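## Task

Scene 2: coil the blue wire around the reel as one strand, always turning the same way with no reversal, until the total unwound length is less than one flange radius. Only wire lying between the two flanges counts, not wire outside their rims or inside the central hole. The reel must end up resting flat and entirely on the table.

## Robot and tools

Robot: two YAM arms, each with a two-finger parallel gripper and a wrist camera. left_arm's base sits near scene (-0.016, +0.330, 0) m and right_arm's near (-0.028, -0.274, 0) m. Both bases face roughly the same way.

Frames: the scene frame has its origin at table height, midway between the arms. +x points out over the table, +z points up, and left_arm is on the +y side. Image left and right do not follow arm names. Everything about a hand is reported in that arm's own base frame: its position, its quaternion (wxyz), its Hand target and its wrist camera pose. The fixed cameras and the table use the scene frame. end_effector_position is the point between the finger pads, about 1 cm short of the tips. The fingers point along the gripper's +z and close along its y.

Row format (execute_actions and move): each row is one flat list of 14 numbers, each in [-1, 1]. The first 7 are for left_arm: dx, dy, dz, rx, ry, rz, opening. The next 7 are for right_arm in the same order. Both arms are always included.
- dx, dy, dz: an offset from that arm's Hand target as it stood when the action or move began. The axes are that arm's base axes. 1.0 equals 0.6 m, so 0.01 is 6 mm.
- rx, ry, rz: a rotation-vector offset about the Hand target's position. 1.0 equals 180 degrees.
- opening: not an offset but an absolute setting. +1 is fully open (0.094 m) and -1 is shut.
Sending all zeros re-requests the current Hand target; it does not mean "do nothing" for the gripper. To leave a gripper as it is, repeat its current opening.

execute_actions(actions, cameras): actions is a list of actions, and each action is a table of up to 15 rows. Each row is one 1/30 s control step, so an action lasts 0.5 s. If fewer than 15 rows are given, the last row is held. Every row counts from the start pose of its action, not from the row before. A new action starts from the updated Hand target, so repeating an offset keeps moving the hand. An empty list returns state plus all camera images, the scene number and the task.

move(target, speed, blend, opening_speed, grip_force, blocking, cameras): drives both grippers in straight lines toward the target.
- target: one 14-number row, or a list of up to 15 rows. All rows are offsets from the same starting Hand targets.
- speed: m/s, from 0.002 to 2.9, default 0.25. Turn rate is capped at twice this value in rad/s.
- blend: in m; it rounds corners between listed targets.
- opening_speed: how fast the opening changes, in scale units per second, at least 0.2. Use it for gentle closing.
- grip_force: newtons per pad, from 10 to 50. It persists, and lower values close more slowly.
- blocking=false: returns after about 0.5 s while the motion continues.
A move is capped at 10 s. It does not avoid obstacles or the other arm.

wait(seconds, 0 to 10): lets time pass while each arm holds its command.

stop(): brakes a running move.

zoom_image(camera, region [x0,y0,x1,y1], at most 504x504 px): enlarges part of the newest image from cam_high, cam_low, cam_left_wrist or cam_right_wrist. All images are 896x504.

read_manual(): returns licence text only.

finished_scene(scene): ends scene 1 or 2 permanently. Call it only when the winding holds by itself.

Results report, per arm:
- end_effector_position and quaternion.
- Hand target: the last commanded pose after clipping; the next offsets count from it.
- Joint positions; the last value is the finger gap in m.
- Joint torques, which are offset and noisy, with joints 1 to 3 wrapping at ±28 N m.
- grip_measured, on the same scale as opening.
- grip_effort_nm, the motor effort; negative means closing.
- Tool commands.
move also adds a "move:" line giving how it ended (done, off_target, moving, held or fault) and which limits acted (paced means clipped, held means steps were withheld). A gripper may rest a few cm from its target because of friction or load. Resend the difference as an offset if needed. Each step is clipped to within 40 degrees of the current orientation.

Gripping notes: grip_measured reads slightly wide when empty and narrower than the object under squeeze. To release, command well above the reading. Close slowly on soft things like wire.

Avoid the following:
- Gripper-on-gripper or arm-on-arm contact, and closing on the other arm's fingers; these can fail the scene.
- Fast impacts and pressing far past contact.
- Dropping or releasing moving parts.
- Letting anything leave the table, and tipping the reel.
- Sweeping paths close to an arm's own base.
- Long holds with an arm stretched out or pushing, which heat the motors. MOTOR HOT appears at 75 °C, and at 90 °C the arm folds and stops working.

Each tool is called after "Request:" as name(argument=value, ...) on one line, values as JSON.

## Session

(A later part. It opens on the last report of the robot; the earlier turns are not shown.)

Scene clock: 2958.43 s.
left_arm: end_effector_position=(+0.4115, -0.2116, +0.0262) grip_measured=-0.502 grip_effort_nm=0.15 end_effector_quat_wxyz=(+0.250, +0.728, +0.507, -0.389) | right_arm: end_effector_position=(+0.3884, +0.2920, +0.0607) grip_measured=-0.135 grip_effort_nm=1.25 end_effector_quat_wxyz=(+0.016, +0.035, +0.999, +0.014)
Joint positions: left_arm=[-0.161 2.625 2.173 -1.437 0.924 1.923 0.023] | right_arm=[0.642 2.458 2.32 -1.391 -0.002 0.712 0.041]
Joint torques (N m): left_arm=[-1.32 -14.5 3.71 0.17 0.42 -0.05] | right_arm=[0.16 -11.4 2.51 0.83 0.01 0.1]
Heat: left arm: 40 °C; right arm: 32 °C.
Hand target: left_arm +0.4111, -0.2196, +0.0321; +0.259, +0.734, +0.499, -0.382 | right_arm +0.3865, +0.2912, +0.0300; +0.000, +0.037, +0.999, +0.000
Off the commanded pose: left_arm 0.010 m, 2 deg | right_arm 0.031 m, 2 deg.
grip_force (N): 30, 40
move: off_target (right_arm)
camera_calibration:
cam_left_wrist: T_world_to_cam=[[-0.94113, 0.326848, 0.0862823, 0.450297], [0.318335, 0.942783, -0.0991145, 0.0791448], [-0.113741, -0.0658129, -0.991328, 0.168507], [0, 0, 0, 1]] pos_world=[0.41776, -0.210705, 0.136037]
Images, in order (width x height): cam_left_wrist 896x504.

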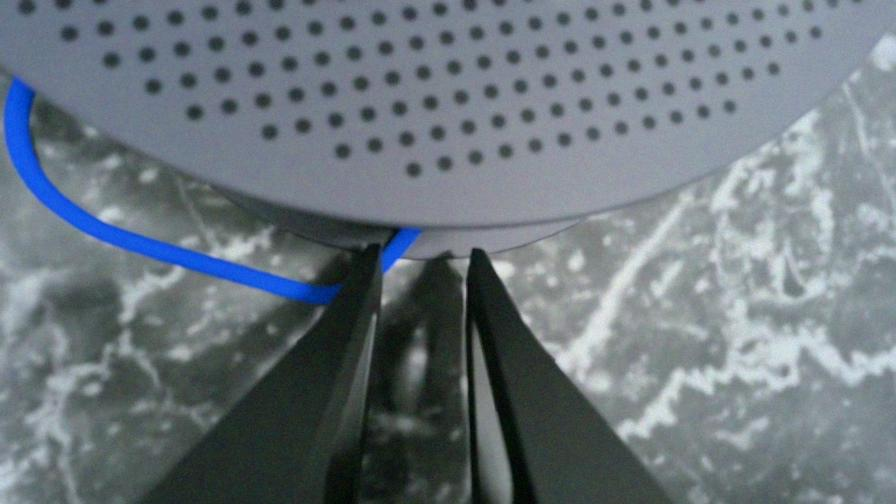

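Request:
move(target=[[-0.0127,-0.0185,-0.0033,0,0,0,-0.5,0,0,0,0,0,0,-0.11],[-0.0127,-0.0185,-0.025,0,0,0,-0.5,0,0,0,0,0,0,-0.11]], speed=[0.06,0.04], cameras=["cam_left_wrist"])

Scene clock: 2990.23 s.
left_arm: end_effector_position=(+0.4053, -0.2303, +0.0245) grip_measured=-0.502 grip_effort_nm=0.15 end_effector_quat_wxyz=(+0.263, +0.730, +0.498, -0.387) | right_arm: end_effector_position=(+0.3884, +0.2920, +0.0607) grip_measured=-0.135 grip_effort_nm=1.25 end_effector_quat_wxyz=(+0.016, +0.035, +0.999, +0.014)
Joint positions: left_arm=[-0.198 2.579 2.075 -1.32 0.952 1.878 0.023] | right_arm=[0.642 2.458 2.32 -1.391 -0.002 0.712 0.041]
Joint torques (N m): left_arm=[-0.42 -12.6 3.69 0.3 0.25 -0.05] | right_arm=[0.02 -11.4 2.48 0.83 0.03 0.08]
Heat: left arm: 44 °C; right arm: 31 °C.
Hand target: left_arm +0.4036, -0.2307, +0.0172; +0.259, +0.734, +0.499, -0.382 | right_arm +0.3865, +0.2912, +0.0300; +0.000, +0.037, +0.999, +0.000
Off the commanded pose: left_arm 0.008 m, 1 deg | right_arm 0.031 m, 2 deg.
grip_force (N): 30, 40
move: off_target (right_arm)
camera_calibration:
cam_left_wrist: T_world_to_cam=[[-0.941519, 0.332227, 0.0562735, 0.452809], [0.324521, 0.938986, -0.113983, 0.0955593], [-0.0907082, -0.0890551, -0.991888, 0.150174], [0, 0, 0, 1]] pos_world=[0.408939, -0.226791, 0.134367]
Images, in order (width x height): cam_left_wrist 896x504.

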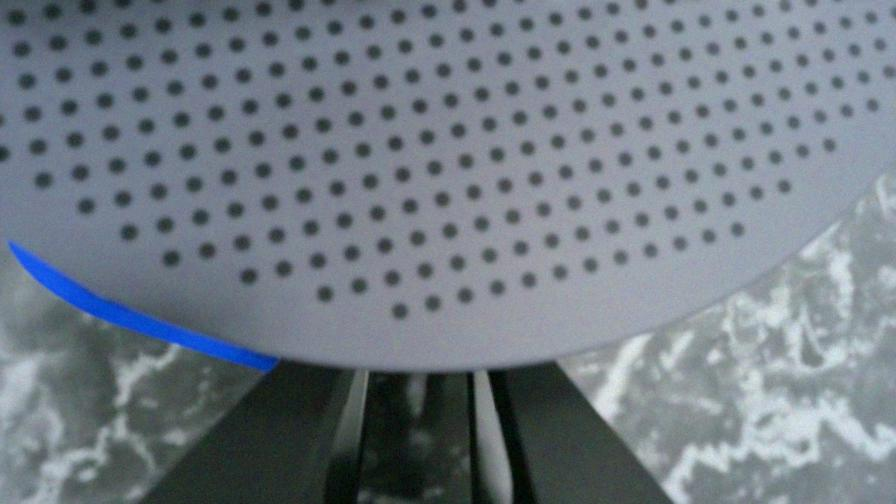

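Request:
move(target=[0.0067,0.0183,0.0,0,0,0,-0.5,0,0,0,0,0,0,-0.11], speed=0.05, cameras=["cam_left_wrist"])

Scene clock: 3002.27 s.
left_arm: end_effector_position=(+0.4064, -0.2262, +0.0248) grip_measured=-0.502 grip_effort_nm=0.15 end_effector_quat_wxyz=(+0.268, +0.733, +0.493, -0.385) | right_arm: end_effector_position=(+0.3884, +0.2920, +0.0607) grip_measured=-0.135 grip_effort_nm=1.25 end_effector_quat_wxyz=(+0.016, +0.035, +0.999, +0.014)
Joint positions: left_arm=[-0.189 2.579 2.075 -1.327 0.952 1.902 0.023] | right_arm=[0.642 2.458 2.32 -1.391 -0.002 0.712 0.041]
Joint torques (N m): left_arm=[0.84 -11.38 6.31 -0.14 0.17 0.12] | right_arm=[0.14 -11.41 2.7 0.82 0.06 0.06]
Heat: left arm: 46 °C; right arm: 31 °C.
Hand target: left_arm +0.4076, -0.2197, +0.0172; +0.259, +0.734, +0.499, -0.382 | right_arm +0.3865, +0.2912, +0.0300; +0.000, +0.037, +0.999, +0.000
Off the commanded pose: left_arm 0.010 m, 1 deg | right_arm 0.031 m, 2 deg.
grip_force (N): 30, 40
move: off_target (right_arm)
camera_calibration:
cam_left_wrist: T_world_to_cam=[[-0.940862, 0.336027, 0.0431853, 0.453329], [0.32938, 0.937101, -0.115545, 0.0890941], [-0.0792951, -0.0944872, -0.992363, 0.145071], [0, 0, 0, 1]] pos_world=[0.408678, -0.222114, 0.13468]
Images, in order (width x height): cam_left_wrist 896x504.

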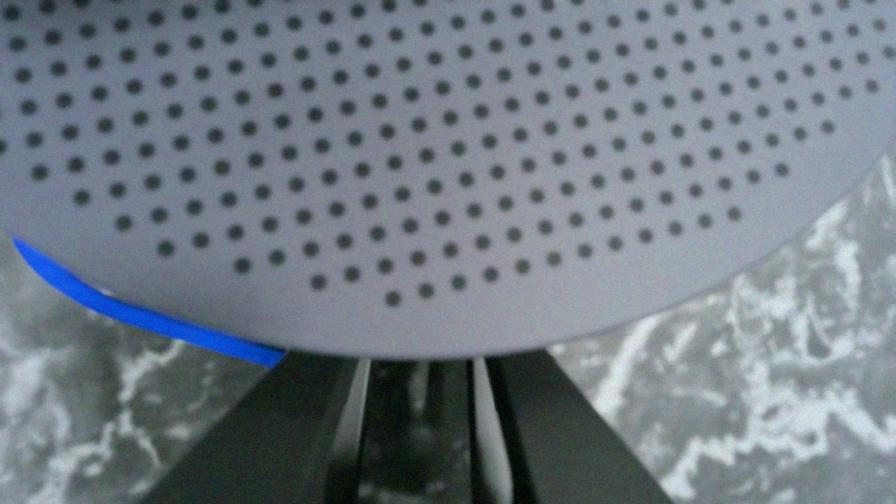

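Request:
move(target=[0.0,0.0,-0.013,0,0,0,-0.5,0,0,0,0,0,0,-0.11], speed=0.04, cameras=["cam_left_wrist","cam_low"])

Request:
zoom_image(camera="cam_low", region=[340, 300, 540, 380])

Scene clock: 3009.67 s.
left_arm: end_effector_position=(+0.4064, -0.2262, +0.0248) grip_measured=-0.502 grip_effort_nm=0.15 end_effector_quat_wxyz=(+0.268, +0.733, +0.493, -0.384) | right_arm: end_effector_position=(+0.3884, +0.2920, +0.0607) grip_measured=-0.135 grip_effort_nm=1.25 end_effector_quat_wxyz=(+0.016, +0.035, +0.999, +0.014)
Joint positions: left_arm=[-0.189 2.579 2.075 -1.327 0.952 1.903 0.023] | right_arm=[0.642 2.458 2.32 -1.391 -0.002 0.712 0.041]
Joint torques (N m): left_arm=[0.83 -10.66 5.33 0.08 0.18 0.11] | right_arm=[0.06 -11.25 2.56 0.85 0.06 0.11]
Heat: left arm: 46 °C; right arm: 31 °C.
Hand target: left_arm +0.4076, -0.2197, +0.0094; +0.259, +0.734, +0.499, -0.382 | right_arm +0.3865, +0.2912, +0.0300; +0.000, +0.037, +0.999, +0.000
Off the commanded pose: left_arm 0.017 m, 1 deg | right_arm 0.031 m, 2 deg.
grip_force (N): 30, 40
move: off_target (left_arm, right_arm)
camera_calibration:
cam_left_wrist: T_world_to_cam=[[-0.940679, 0.336658, 0.0422428, 0.453397], [0.330095, 0.936844, -0.115587, 0.088691], [-0.0784881, -0.0947859, -0.992399, 0.144682], [0, 0, 0, 1]] pos_world=[0.40858, -0.222015, 0.134681]
Images, in order (width x height): cam_low 896x504, cam_left_wrist 896x504.

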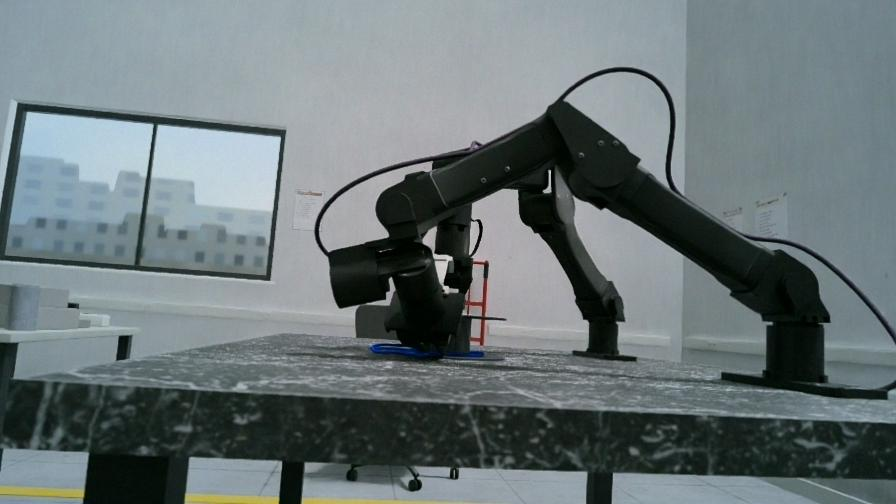

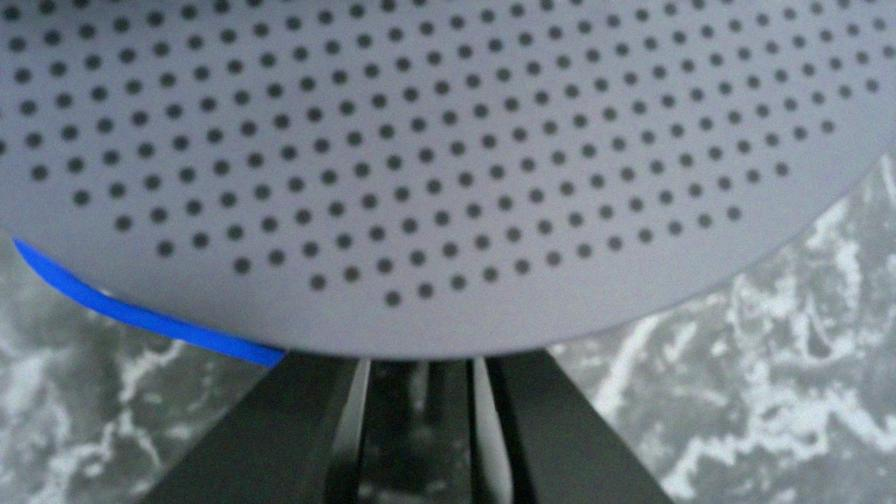

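Scaled by 2.520 from the camera's 896x504 image, which has a finer 1280x720 frame.

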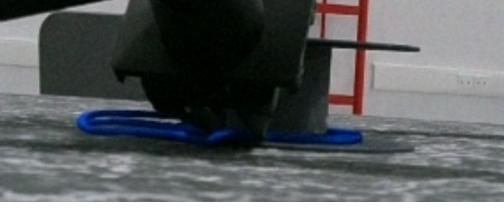

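Request:
move(target=[[0.0,0.0,0.013,0,0,0,-0.5,0,0,0,0,0,0,-0.11],[0.0,0.0,0.013,0,0,0,-1,0,0,0,0,0,0,-0.11]], speed=0.04, cameras=["cam_left_wrist"])

Scene clock: 3014.50 s.
left_arm: end_effector_position=(+0.4070, -0.2251, +0.0248) grip_measured=-0.921 grip_effort_nm=-0.58 end_effector_quat_wxyz=(+0.269, +0.732, +0.494, -0.384) | right_arm: end_effector_position=(+0.3884, +0.2920, +0.0607) grip_measured=-0.135 grip_effort_nm=1.25 end_effector_quat_wxyz=(+0.016, +0.035, +0.999, +0.014)
Joint positions: left_arm=[-0.186 2.579 2.075 -1.327 0.952 1.903 0.004] | right_arm=[0.642 2.458 2.32 -1.391 -0.002 0.712 0.041]
Joint torques (N m): left_arm=[0.58 -11.37 6.34 -0.15 0.19 0.07] | right_arm=[0.09 -11.36 2.7 0.82 0.03 0.1]
Heat: left arm: 45 °C; right arm: 31 °C.
Hand target: left_arm +0.4076, -0.2197, +0.0172; +0.259, +0.734, +0.498, -0.382 | right_arm +0.3865, +0.2912, +0.0300; +0.000, +0.037, +0.999, +0.000
Off the commanded pose: left_arm 0.009 m, 1 deg | right_arm 0.031 m, 2 deg.
grip_force (N): 30, 40
move: off_target (right_arm)
camera_calibration:
cam_left_wrist: T_world_to_cam=[[-0.941496, 0.334406, 0.0419229, 0.453473], [0.327875, 0.937611, -0.115684, 0.088551], [-0.077993, -0.095171, -0.992401, 0.144546], [0, 0, 0, 1]] pos_world=[0.409183, -0.220914, 0.134681]
Images, in order (width x height): cam_left_wrist 896x504.

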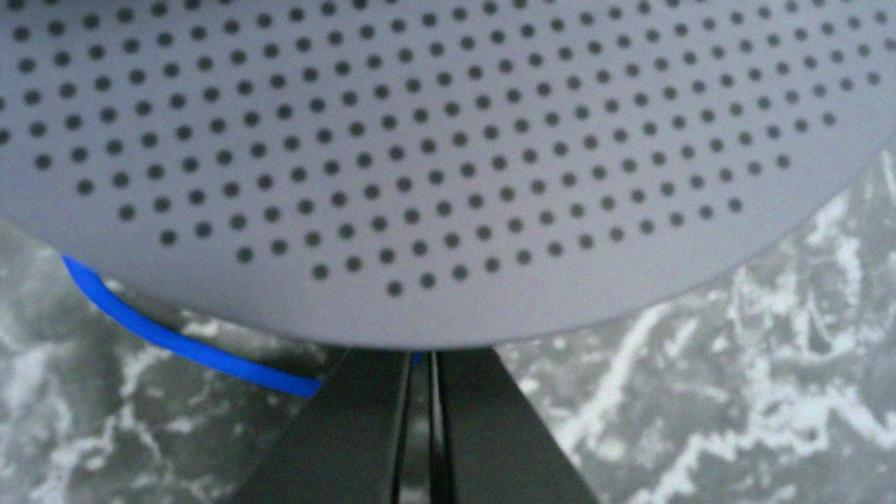

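Request:
move(target=[[0.003,0.008,0.011,0,0,0,-1,0,0,0,0,0,0,-0.11],[0.003,0.008,0.011,0,0,0,-1,0,0,0,0,0,-0.17,-0.11]], speed=[0.05,0.1], cameras=["all"])

Request:
zoom_image(camera="cam_high", region=[400, 250, 560, 370])

Request:
zoom_image(camera="cam_low", region=[340, 300, 540, 380])

Scene clock: 3026.03 s.
left_arm: end_effector_position=(+0.4048, -0.2187, +0.0250) grip_measured=-0.924 grip_effort_nm=-0.64 end_effector_quat_wxyz=(+0.260, +0.732, +0.498, -0.385) | right_arm: end_effector_position=(+0.3892, +0.2922, +0.0605) grip_measured=-0.132 grip_effort_nm=1.19 end_effector_quat_wxyz=(+0.014, +0.279, +0.960, +0.019)
Joint positions: left_arm=[-0.176 2.579 2.079 -1.357 0.937 1.917 0.004] | right_arm=[0.642 2.455 2.314 -1.383 -0.001 1.208 0.041]
Joint torques (N m): left_arm=[0.61 -11.3 8.27 -0.31 0.29 0.12] | right_arm=[0.05 -10.91 3.19 0.71 0.01 0.56]
Heat: left arm: 45 °C; right arm: 31 °C.
Hand target: left_arm +0.4094, -0.2150, +0.0238; +0.259, +0.734, +0.498, -0.382 | right_arm +0.3864, +0.2911, +0.0298; +0.000, +0.300, +0.954, +0.000
Off the commanded pose: left_arm 0.006 m, 0 deg | right_arm 0.031 m, 4 deg.
grip_force (N): 30, 40
move: off_target (right_arm)
camera_calibration:
cam_left_wrist: T_world_to_cam=[[-0.940268, 0.335383, 0.0584391, 0.448659], [0.328215, 0.938639, -0.105983, 0.0831384], [-0.0903982, -0.0804719, -0.992649, 0.153399], [0, 0, 0, 1]] pos_world=[0.408439, -0.216165, 0.134863]
cam_right_wrist: T_world_to_cam=[[-0.472517, -0.880376, -0.0408071, 0.439739], [-0.613266, 0.295194, 0.732643, 0.115628], [-0.632955, 0.371212, -0.679389, 0.291766], [0, 0, 0, 1]] pos_world=[0.46337, 0.244697, 0.131454]

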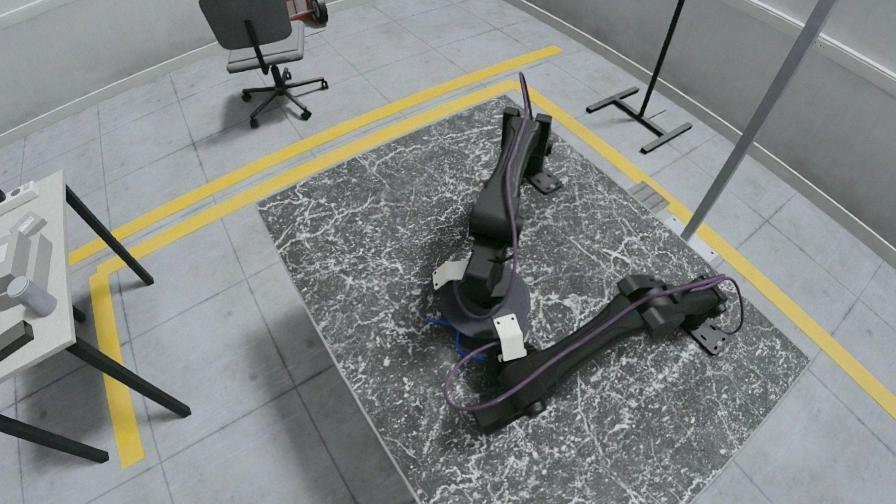

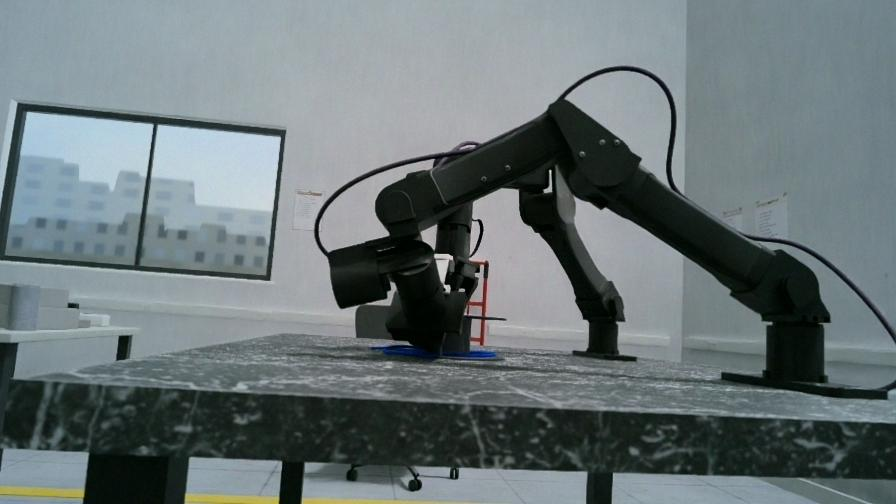

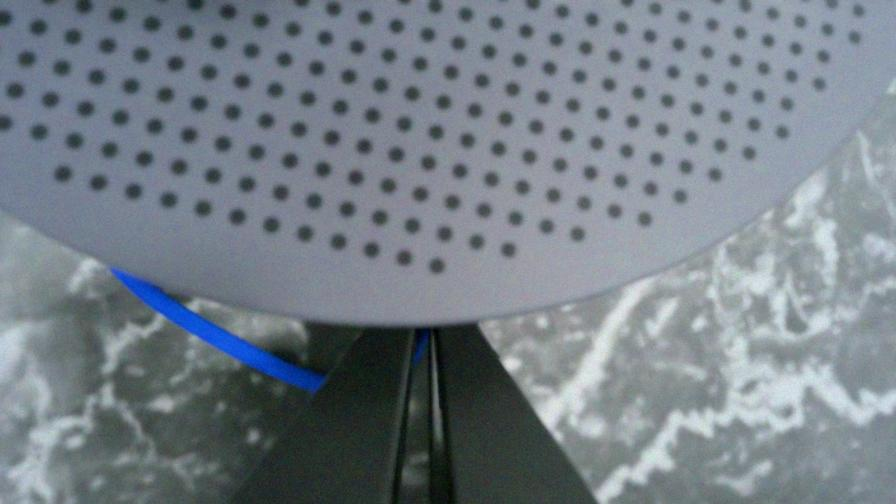

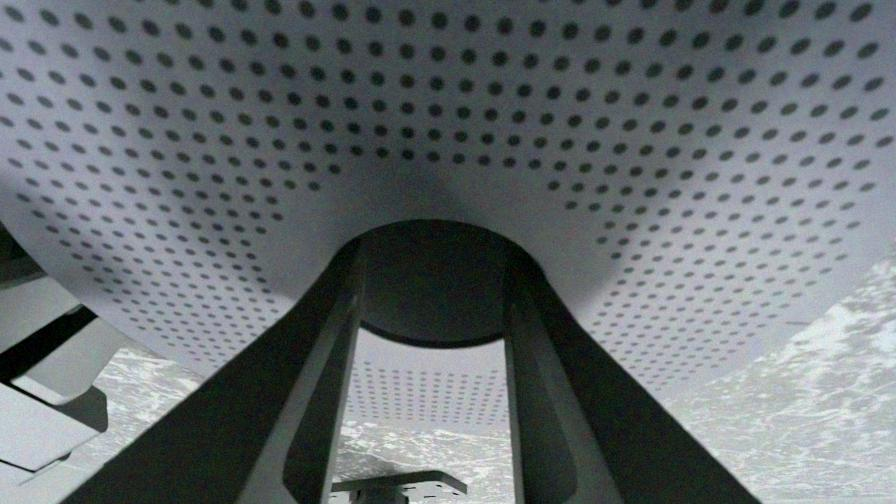

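Scaled by 3.150 from the camera's 896x504 image, which has a finer 1280x720 frame.

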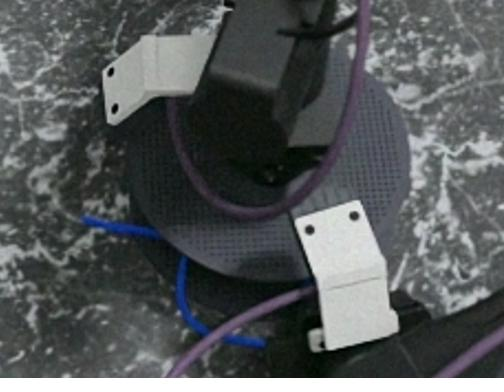

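Scaled by 2.520 from the camera's 896x504 image, which has a finer 1280x720 frame.

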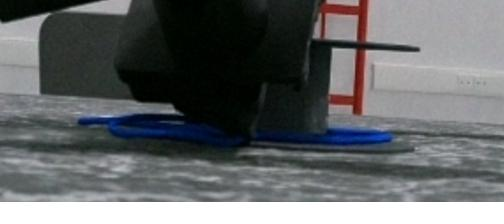

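Request:
move(target=[[0,0,0,0,0,0,-0.5,0,0,0,0,0,0,-0.11],[0.025,0.06,0.03,0,0,0,-0.5,0,0,0,0,0,0,-0.11],[-0.02,0.14,0.15,0,0,0.05,-1,0,0,0,0,0,0.1,-0.11],[-0.02,0.14,0.15,0,0,0.05,-1,0,0,0,0,0,0.38,-0.11]], speed=[0.05,0.1,0.15,0.15], blend=[0,0,0.01,0], cameras=["cam_left_wrist","cam_high","cam_low"])

Request:
zoom_image(camera="cam_high", region=[400, 250, 560, 370])

Scene clock: 3174.83 s.
left_arm: end_effector_position=(+0.4021, -0.1302, +0.1006) grip_measured=-0.988 grip_effort_nm=-0.60 end_effector_quat_wxyz=(+0.281, +0.700, +0.552, -0.356) | right_arm: end_effector_position=(+0.3901, +0.2940, +0.0615) grip_measured=-0.127 grip_effort_nm=0.89 end_effector_quat_wxyz=(+0.025, -0.268, +0.963, +0.013)
Joint positions: left_arm=[0.024 2.371 2.013 -1.553 0.897 1.995 0.001] | right_arm=[0.642 2.453 2.314 -1.376 -0.006 0.099 0.041]
Joint torques (N m): left_arm=[0.23 -13.97 3.97 -0.4 0.53 -0.04] | right_arm=[0.16 -10.8 3.23 0.67 0.09 -0.46]
Heat: left arm: 48 °C; right arm: 31 °C.
Hand target: left_arm +0.3974, -0.1310, +0.1138; +0.288, +0.692, +0.554, -0.361 | right_arm +0.3864, +0.2912, +0.0299; +0.000, -0.288, +0.958, +0.000
Off the commanded pose: left_arm 0.014 m, 1 deg | right_arm 0.032 m, 4 deg.
grip_force (N): 30, 40
move: off_target (left_arm, right_arm); blend cut to 0 m at target 3; target 3's new opening was sent with left_arm's hand 0.014 m and 1 deg from that target
camera_calibration:
cam_left_wrist: T_world_to_cam=[[-0.979035, 0.196004, 0.0554314, 0.409687], [0.191195, 0.97814, -0.081771, 0.06672], [-0.0702471, -0.0694584, -0.995108, 0.228937], [0, 0, 0, 1]] pos_world=[0.404424, -0.12966, 0.210563]
Images, in order (width x height): cam_high 896x504, cam_low 896x504, cam_left_wrist 896x504.

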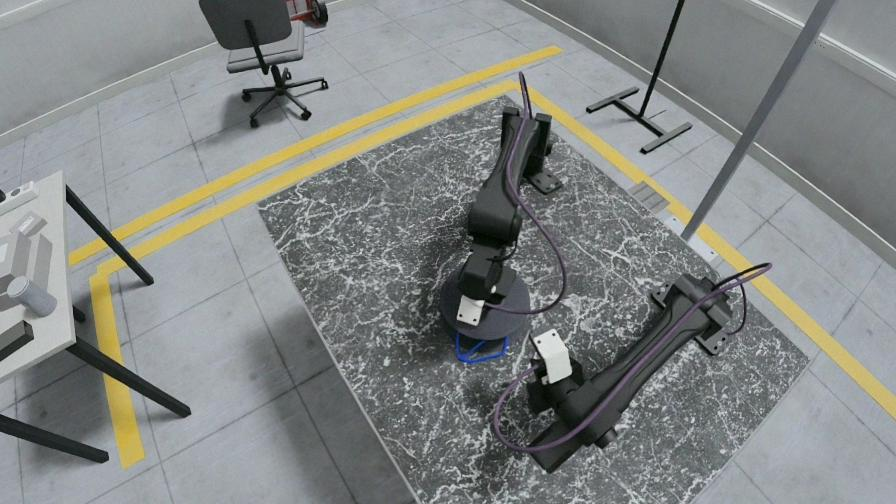

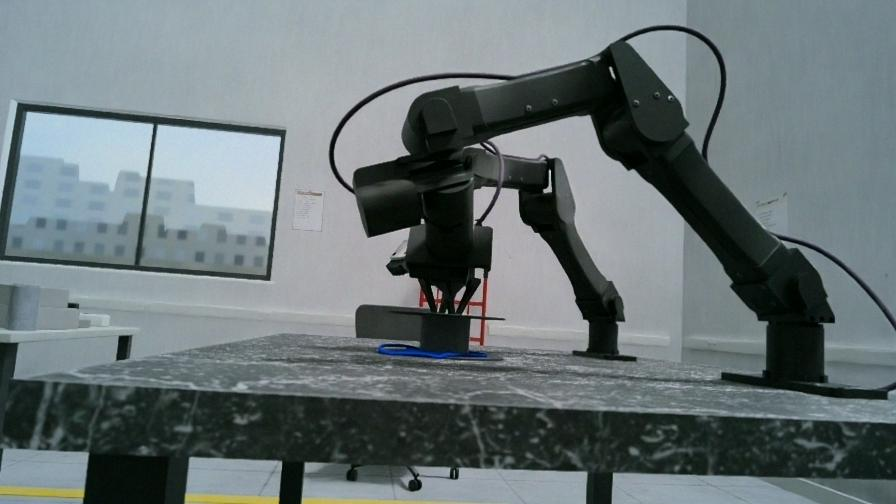

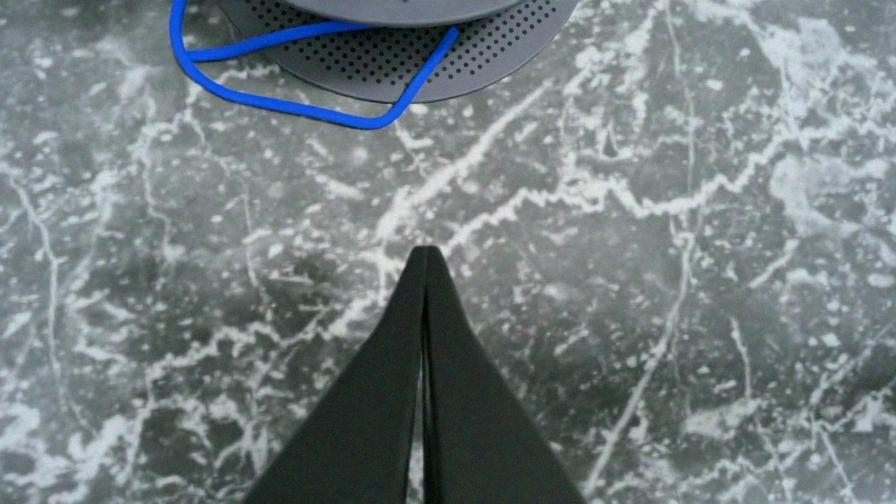

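Scaled by 3.150 from the camera's 896x504 image, which has a finer 1280x720 frame.

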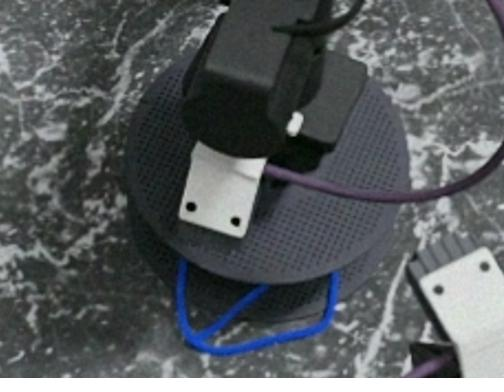

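Request:
move(target=[0.0192,-0.0775,-0.098,0,0,-0.047,-0.5,0,0,0,0,0,0,-0.11], speed=0.12, cameras=["cam_left_wrist"])

Scene clock: 3261.40 s.
left_arm: end_effector_position=(+0.4038, -0.1755, +0.0538) grip_measured=-0.502 grip_effort_nm=0.15 end_effector_quat_wxyz=(+0.253, +0.729, +0.508, -0.384) | right_arm: end_effector_position=(+0.3901, +0.2940, +0.0615) grip_measured=-0.127 grip_effort_nm=0.89 end_effector_quat_wxyz=(+0.025, -0.268, +0.963, +0.013)
Joint positions: left_arm=[-0.087 2.545 2.129 -1.543 0.897 2.027 0.023] | right_arm=[0.642 2.453 2.314 -1.376 -0.006 0.099 0.041]
Joint torques (N m): left_arm=[-0.09 -11.22 8.25 -0.38 0.41 0.11] | right_arm=[0.13 -10.76 3.26 0.7 0.08 -0.49]
Heat: left arm: 56 °C; right arm: 31 °C.
Hand target: left_arm +0.4090, -0.1774, +0.0550; +0.261, +0.731, +0.502, -0.381 | right_arm +0.3864, +0.2912, +0.0299; +0.000, -0.288, +0.958, +0.000
Off the commanded pose: left_arm 0.006 m, 1 deg | right_arm 0.032 m, 4 deg.
grip_force (N): 30, 40
move: off_target (right_arm)
camera_calibration:
cam_left_wrist: T_world_to_cam=[[-0.943905, 0.321399, 0.0757999, 0.429551], [0.314185, 0.944753, -0.0934308, 0.0520181], [-0.101641, -0.0643746, -0.992736, 0.192746], [0, 0, 0, 1]] pos_world=[0.408703, -0.174794, 0.163646]
Images, in order (width x height): cam_left_wrist 896x504.

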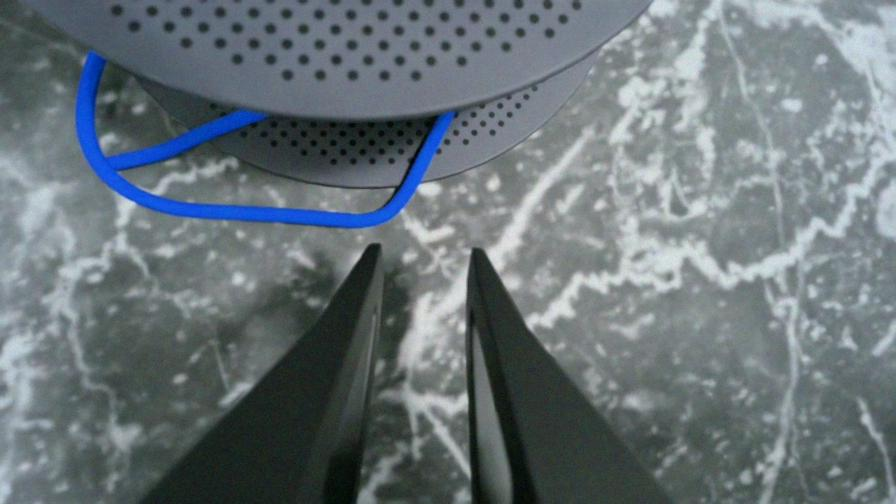

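Request:
move(target=[-0.02,-0.06,-0.037,0,0,0,-0.5,0,0,0,0,0,0,-0.11], speed=0.08, cameras=["cam_left_wrist"])

Scene clock: 3274.37 s.
left_arm: end_effector_position=(+0.3948, -0.2113, +0.0249) grip_measured=-0.502 grip_effort_nm=0.15 end_effector_quat_wxyz=(+0.249, +0.728, +0.505, -0.390) | right_arm: end_effector_position=(+0.3901, +0.2940, +0.0615) grip_measured=-0.127 grip_effort_nm=0.89 end_effector_quat_wxyz=(+0.025, -0.268, +0.963, +0.013)
Joint positions: left_arm=[-0.166 2.545 2.014 -1.356 0.925 1.92 0.023] | right_arm=[0.642 2.453 2.314 -1.376 -0.006 0.099 0.041]
Joint torques (N m): left_arm=[-0.24 -14.41 3.75 0.11 0.36 -0.03] | right_arm=[0.02 -10.7 3.21 0.65 0.09 -0.47]
Heat: left arm: 54 °C; right arm: 31 °C.
Hand target: left_arm +0.3970, -0.2134, +0.0328; +0.261, +0.731, +0.502, -0.381 | right_arm +0.3864, +0.2912, +0.0299; +0.000, -0.288, +0.958, +0.000
Off the commanded pose: left_arm 0.008 m, 2 deg | right_arm 0.032 m, 4 deg.
grip_force (N): 30, 40
move: off_target (right_arm)
camera_calibration:
cam_left_wrist: T_world_to_cam=[[-0.940019, 0.329918, 0.0867052, 0.43483], [0.321318, 0.941711, -0.0996724, 0.0826752], [-0.114535, -0.065834, -0.991235, 0.16565], [0, 0, 0, 1]] pos_world=[0.401156, -0.210409, 0.134737]
Images, in order (width x height): cam_left_wrist 896x504.

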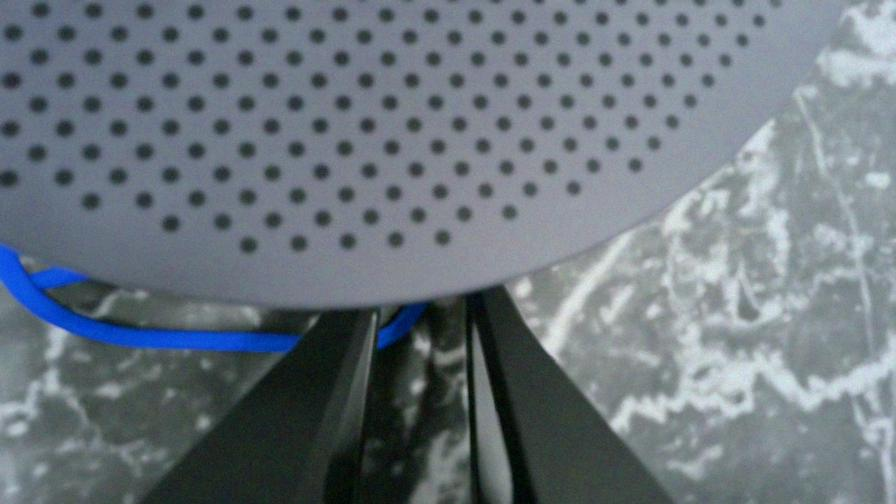

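Request:
move(target=[[0,0,-0.01,0,0,0,-0.5,0,0,0,0,0,0,-0.11],[0,0,-0.01,0,0,0,-1,0,0,0,0,0,0,-0.11]], speed=0.04, cameras=["cam_left_wrist"])

Scene clock: 3280.07 s.
left_arm: end_effector_position=(+0.3997, -0.2141, +0.0243) grip_measured=-0.923 grip_effort_nm=-0.58 end_effector_quat_wxyz=(+0.264, +0.729, +0.500, -0.385) | right_arm: end_effector_position=(+0.3901, +0.2940, +0.0615) grip_measured=-0.127 grip_effort_nm=0.90 end_effector_quat_wxyz=(+0.025, -0.268, +0.963, +0.013)
Joint positions: left_arm=[-0.166 2.545 2.008 -1.32 0.943 1.919 0.004] | right_arm=[0.642 2.453 2.314 -1.376 -0.006 0.099 0.041]
Joint torques (N m): left_arm=[-0.24 -13.82 3.58 -0.06 0.24 -0.05] | right_arm=[0.09 -10.74 3.37 0.61 0.04 -0.45]
Heat: left arm: 55 °C; right arm: 31 °C.
Hand target: left_arm +0.3970, -0.2134, +0.0268; +0.261, +0.731, +0.502, -0.381 | right_arm +0.3864, +0.2912, +0.0299; +0.000, -0.288, +0.958, +0.000
Off the commanded pose: left_arm 0.004 m, 1 deg | right_arm 0.032 m, 4 deg.
grip_force (N): 30, 40
move: off_target (right_arm)
camera_calibration:
cam_left_wrist: T_world_to_cam=[[-0.943787, 0.325798, 0.0558782, 0.441752], [0.318342, 0.941362, -0.111781, 0.0850456], [-0.0890197, -0.0877093, -0.992161, 0.150525], [0, 0, 0, 1]] pos_world=[0.403246, -0.210778, 0.134167]
Images, in order (width x height): cam_left_wrist 896x504.

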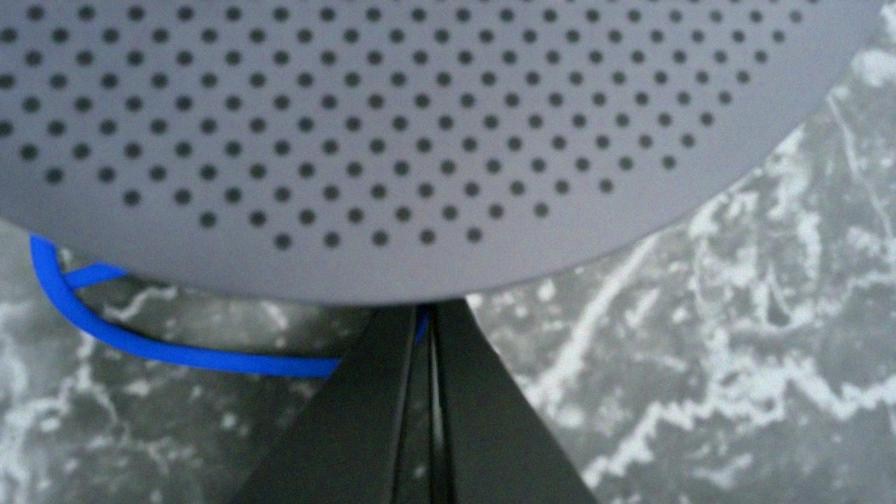

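Request:
move(target=[[0.0,0.0,0.04,0,0,0,-1,0,0,0,0,0,0,-0.11],[-0.035,-0.004,0.035,0,0,0.06,-1,0,0,0,0,0,-0.07,-0.11],[-0.07,-0.012,0.03,0,0,0.122,-1,0,0,0,0,0,-0.14,-0.11]], speed=[0.05,0.08,0.08], blend=[0,0.01,0], cameras=["cam_left_wrist","cam_high","cam_low"])

Request:
zoom_image(camera="cam_high", region=[400, 250, 560, 370])

Scene clock: 3289.87 s.
left_arm: end_effector_position=(+0.3581, -0.2176, +0.0345) grip_measured=-0.926 grip_effort_nm=-0.63 end_effector_quat_wxyz=(+0.319, +0.620, +0.639, -0.326) | right_arm: end_effector_position=(+0.3917, +0.2943, +0.0618) grip_measured=-0.127 grip_effort_nm=0.89 end_effector_quat_wxyz=(+0.026, -0.090, +0.996, +0.016)
Joint positions: left_arm=[-0.2 2.042 1.184 -0.437 0.919 1.204 0.003] | right_arm=[0.643 2.453 2.314 -1.371 0.001 0.463 0.041]
Joint torques (N m): left_arm=[-0.64 -11.77 4.11 1.08 0.44 -0.04] | right_arm=[-0.09 -10.73 3.15 0.65 0.01 0.43]
Heat: left arm: 54 °C; right arm: 31 °C.
Hand target: left_arm +0.3549, -0.2207, +0.0448; +0.329, +0.622, +0.632, -0.324 | right_arm +0.3864, +0.2911, +0.0298; +0.000, -0.072, +0.997, +0.000
Off the commanded pose: left_arm 0.011 m, 1 deg | right_arm 0.032 m, 4 deg.
grip_force (N): 30, 40
move: off_target (left_arm, right_arm)
camera_calibration:
cam_left_wrist: T_world_to_cam=[[-0.995542, -0.0569135, 0.0752101, 0.337618], [-0.063321, 0.994302, -0.0857543, 0.25014], [-0.069901, -0.0901344, -0.993474, 0.149362], [0, 0, 0, 1]] pos_world=[0.362392, -0.216037, 0.144445]
Images, in order (width x height): cam_high 896x504, cam_low 896x504, cam_left_wrist 896x504.

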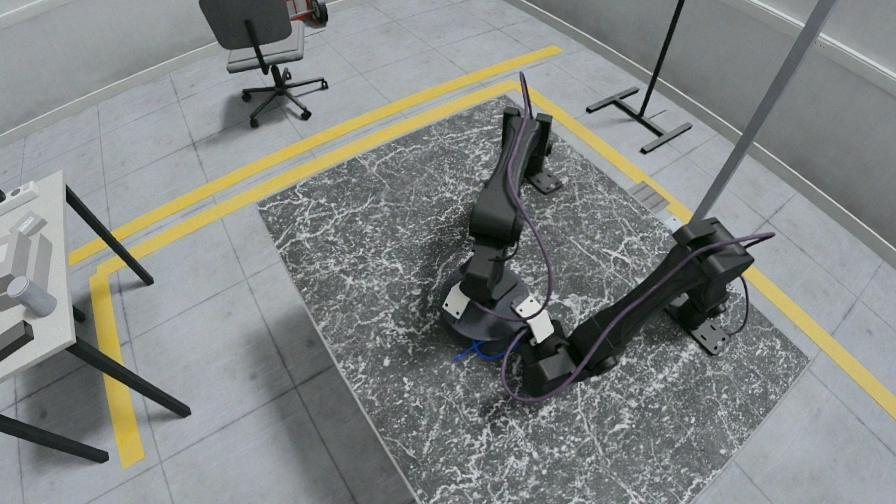

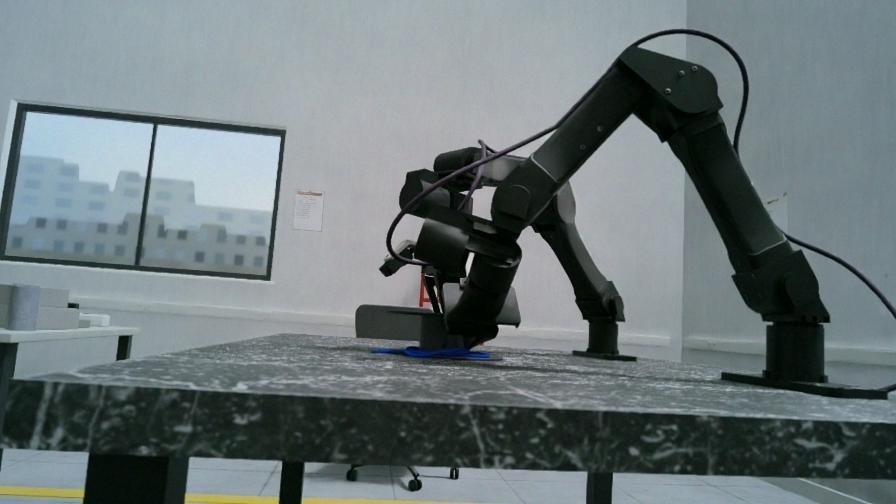

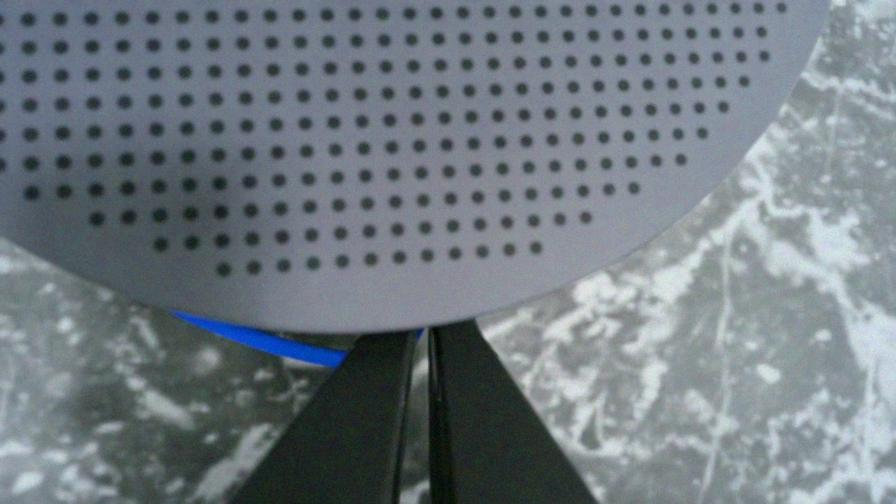

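Scaled by 3.150 from the camera's 896x504 image, which has a finer 1280x720 frame.

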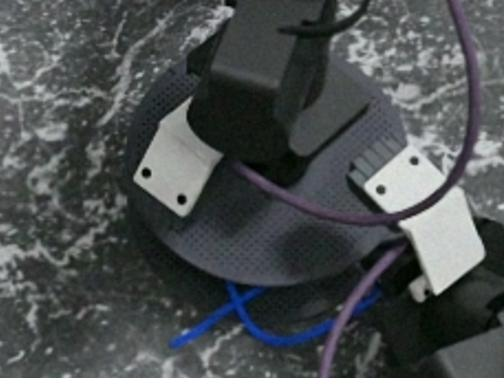

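Request:
move(target=[[-0.045,-0.02,0.0,0,0,0.07,-1,0,0,0,0,0,-0.07,-0.11],[-0.085,-0.052,0.0,0,0,0.139,-1,0,0,0,0,0,-0.14,-0.11]], speed=0.08, blend=[0.01,0], cameras=["cam_left_wrist","cam_high","cam_low"])

Request:
zoom_image(camera="cam_high", region=[400, 250, 560, 370])

Request:
zoom_image(camera="cam_low", region=[340, 300, 540, 380])

Scene clock: 3302.70 s.
left_arm: end_effector_position=(+0.3054, -0.2507, +0.0376) grip_measured=-0.926 grip_effort_nm=-0.63 end_effector_quat_wxyz=(+0.379, +0.471, +0.757, -0.247) | right_arm: end_effector_position=(+0.3928, +0.2928, +0.0618) grip_measured=-0.126 grip_effort_nm=0.86 end_effector_quat_wxyz=(+0.026, +0.130, +0.991, +0.017)
Joint positions: left_arm=[-0.458 1.693 0.609 0.33 0.528 0.421 0.003] | right_arm=[0.643 2.453 2.314 -1.371 0.012 0.903 0.041]
Joint torques (N m): left_arm=[-0.55 -8.23 4.12 2.2 0.09 0.01] | right_arm=[-0.08 -10.7 3.33 0.6 -0.11 0.45]
Heat: left arm: 49 °C; right arm: 31 °C.
Hand target: left_arm +0.3040, -0.2519, +0.0448; +0.391, +0.471, +0.752, -0.245 | right_arm +0.3864, +0.2911, +0.0298; +0.000, +0.147, +0.989, +0.000
Off the commanded pose: left_arm 0.007 m, 2 deg | right_arm 0.033 m, 4 deg.
grip_force (N): 30, 40
move: off_target (right_arm)
camera_calibration:
cam_left_wrist: T_world_to_cam=[[-0.88114, -0.467518, 0.0708443, 0.145264], [-0.472146, 0.87809, -0.0776886, 0.375268], [-0.0258868, -0.101903, -0.994457, 0.129302], [0, 0, 0, 1]] pos_world=[0.308527, -0.24843, 0.147449]
Images, in order (width x height): cam_high 896x504, cam_low 896x504, cam_left_wrist 896x504.

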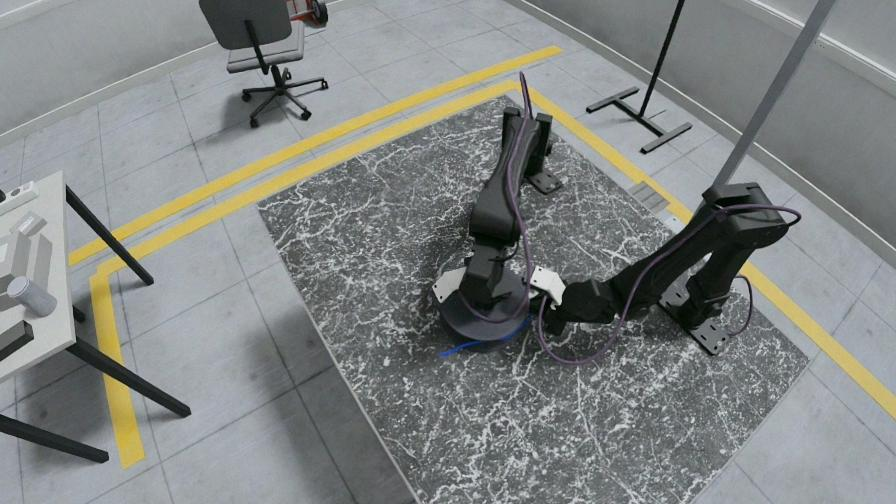

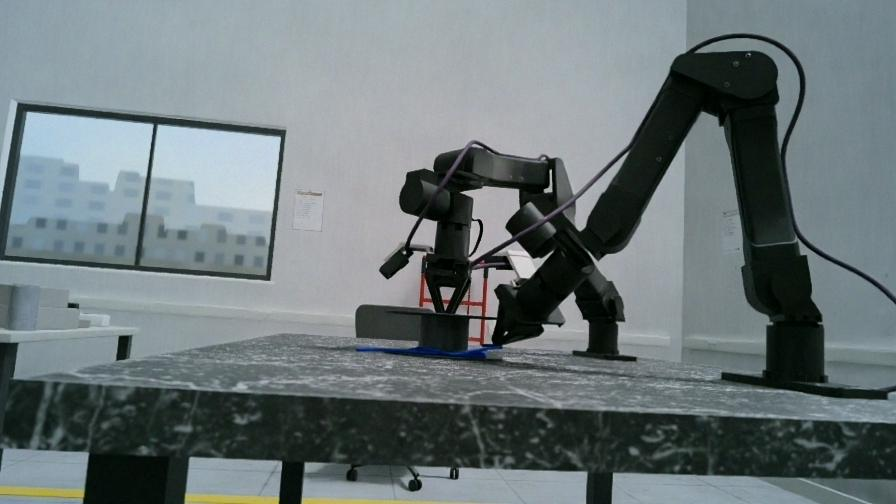

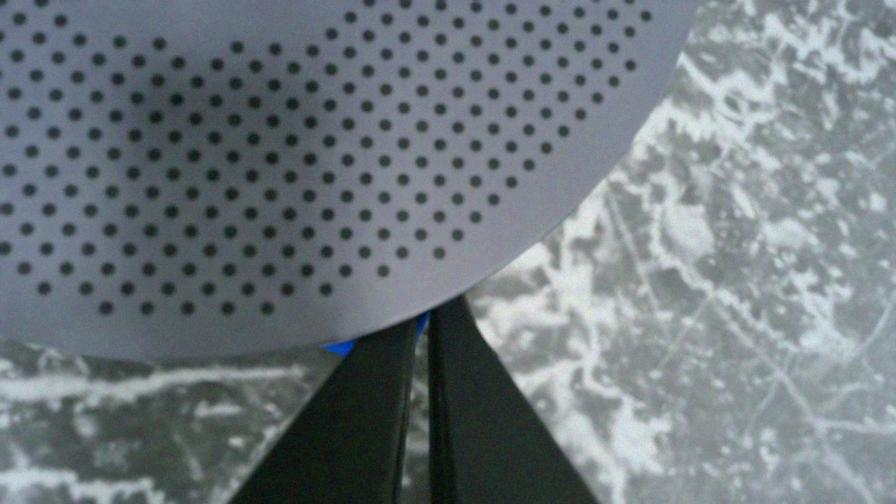

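Scaled by 3.150 from the camera's 896x504 image, which has a finer 1280x720 frame.

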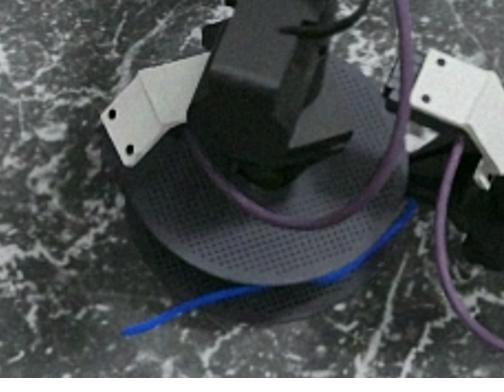

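Scaled by 2.520 from the camera's 896x504 image, which has a finer 1280x720 frame.

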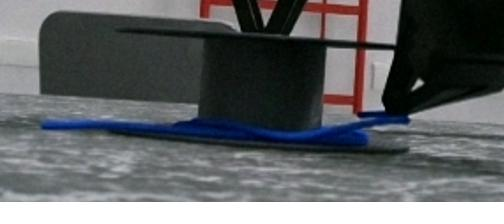

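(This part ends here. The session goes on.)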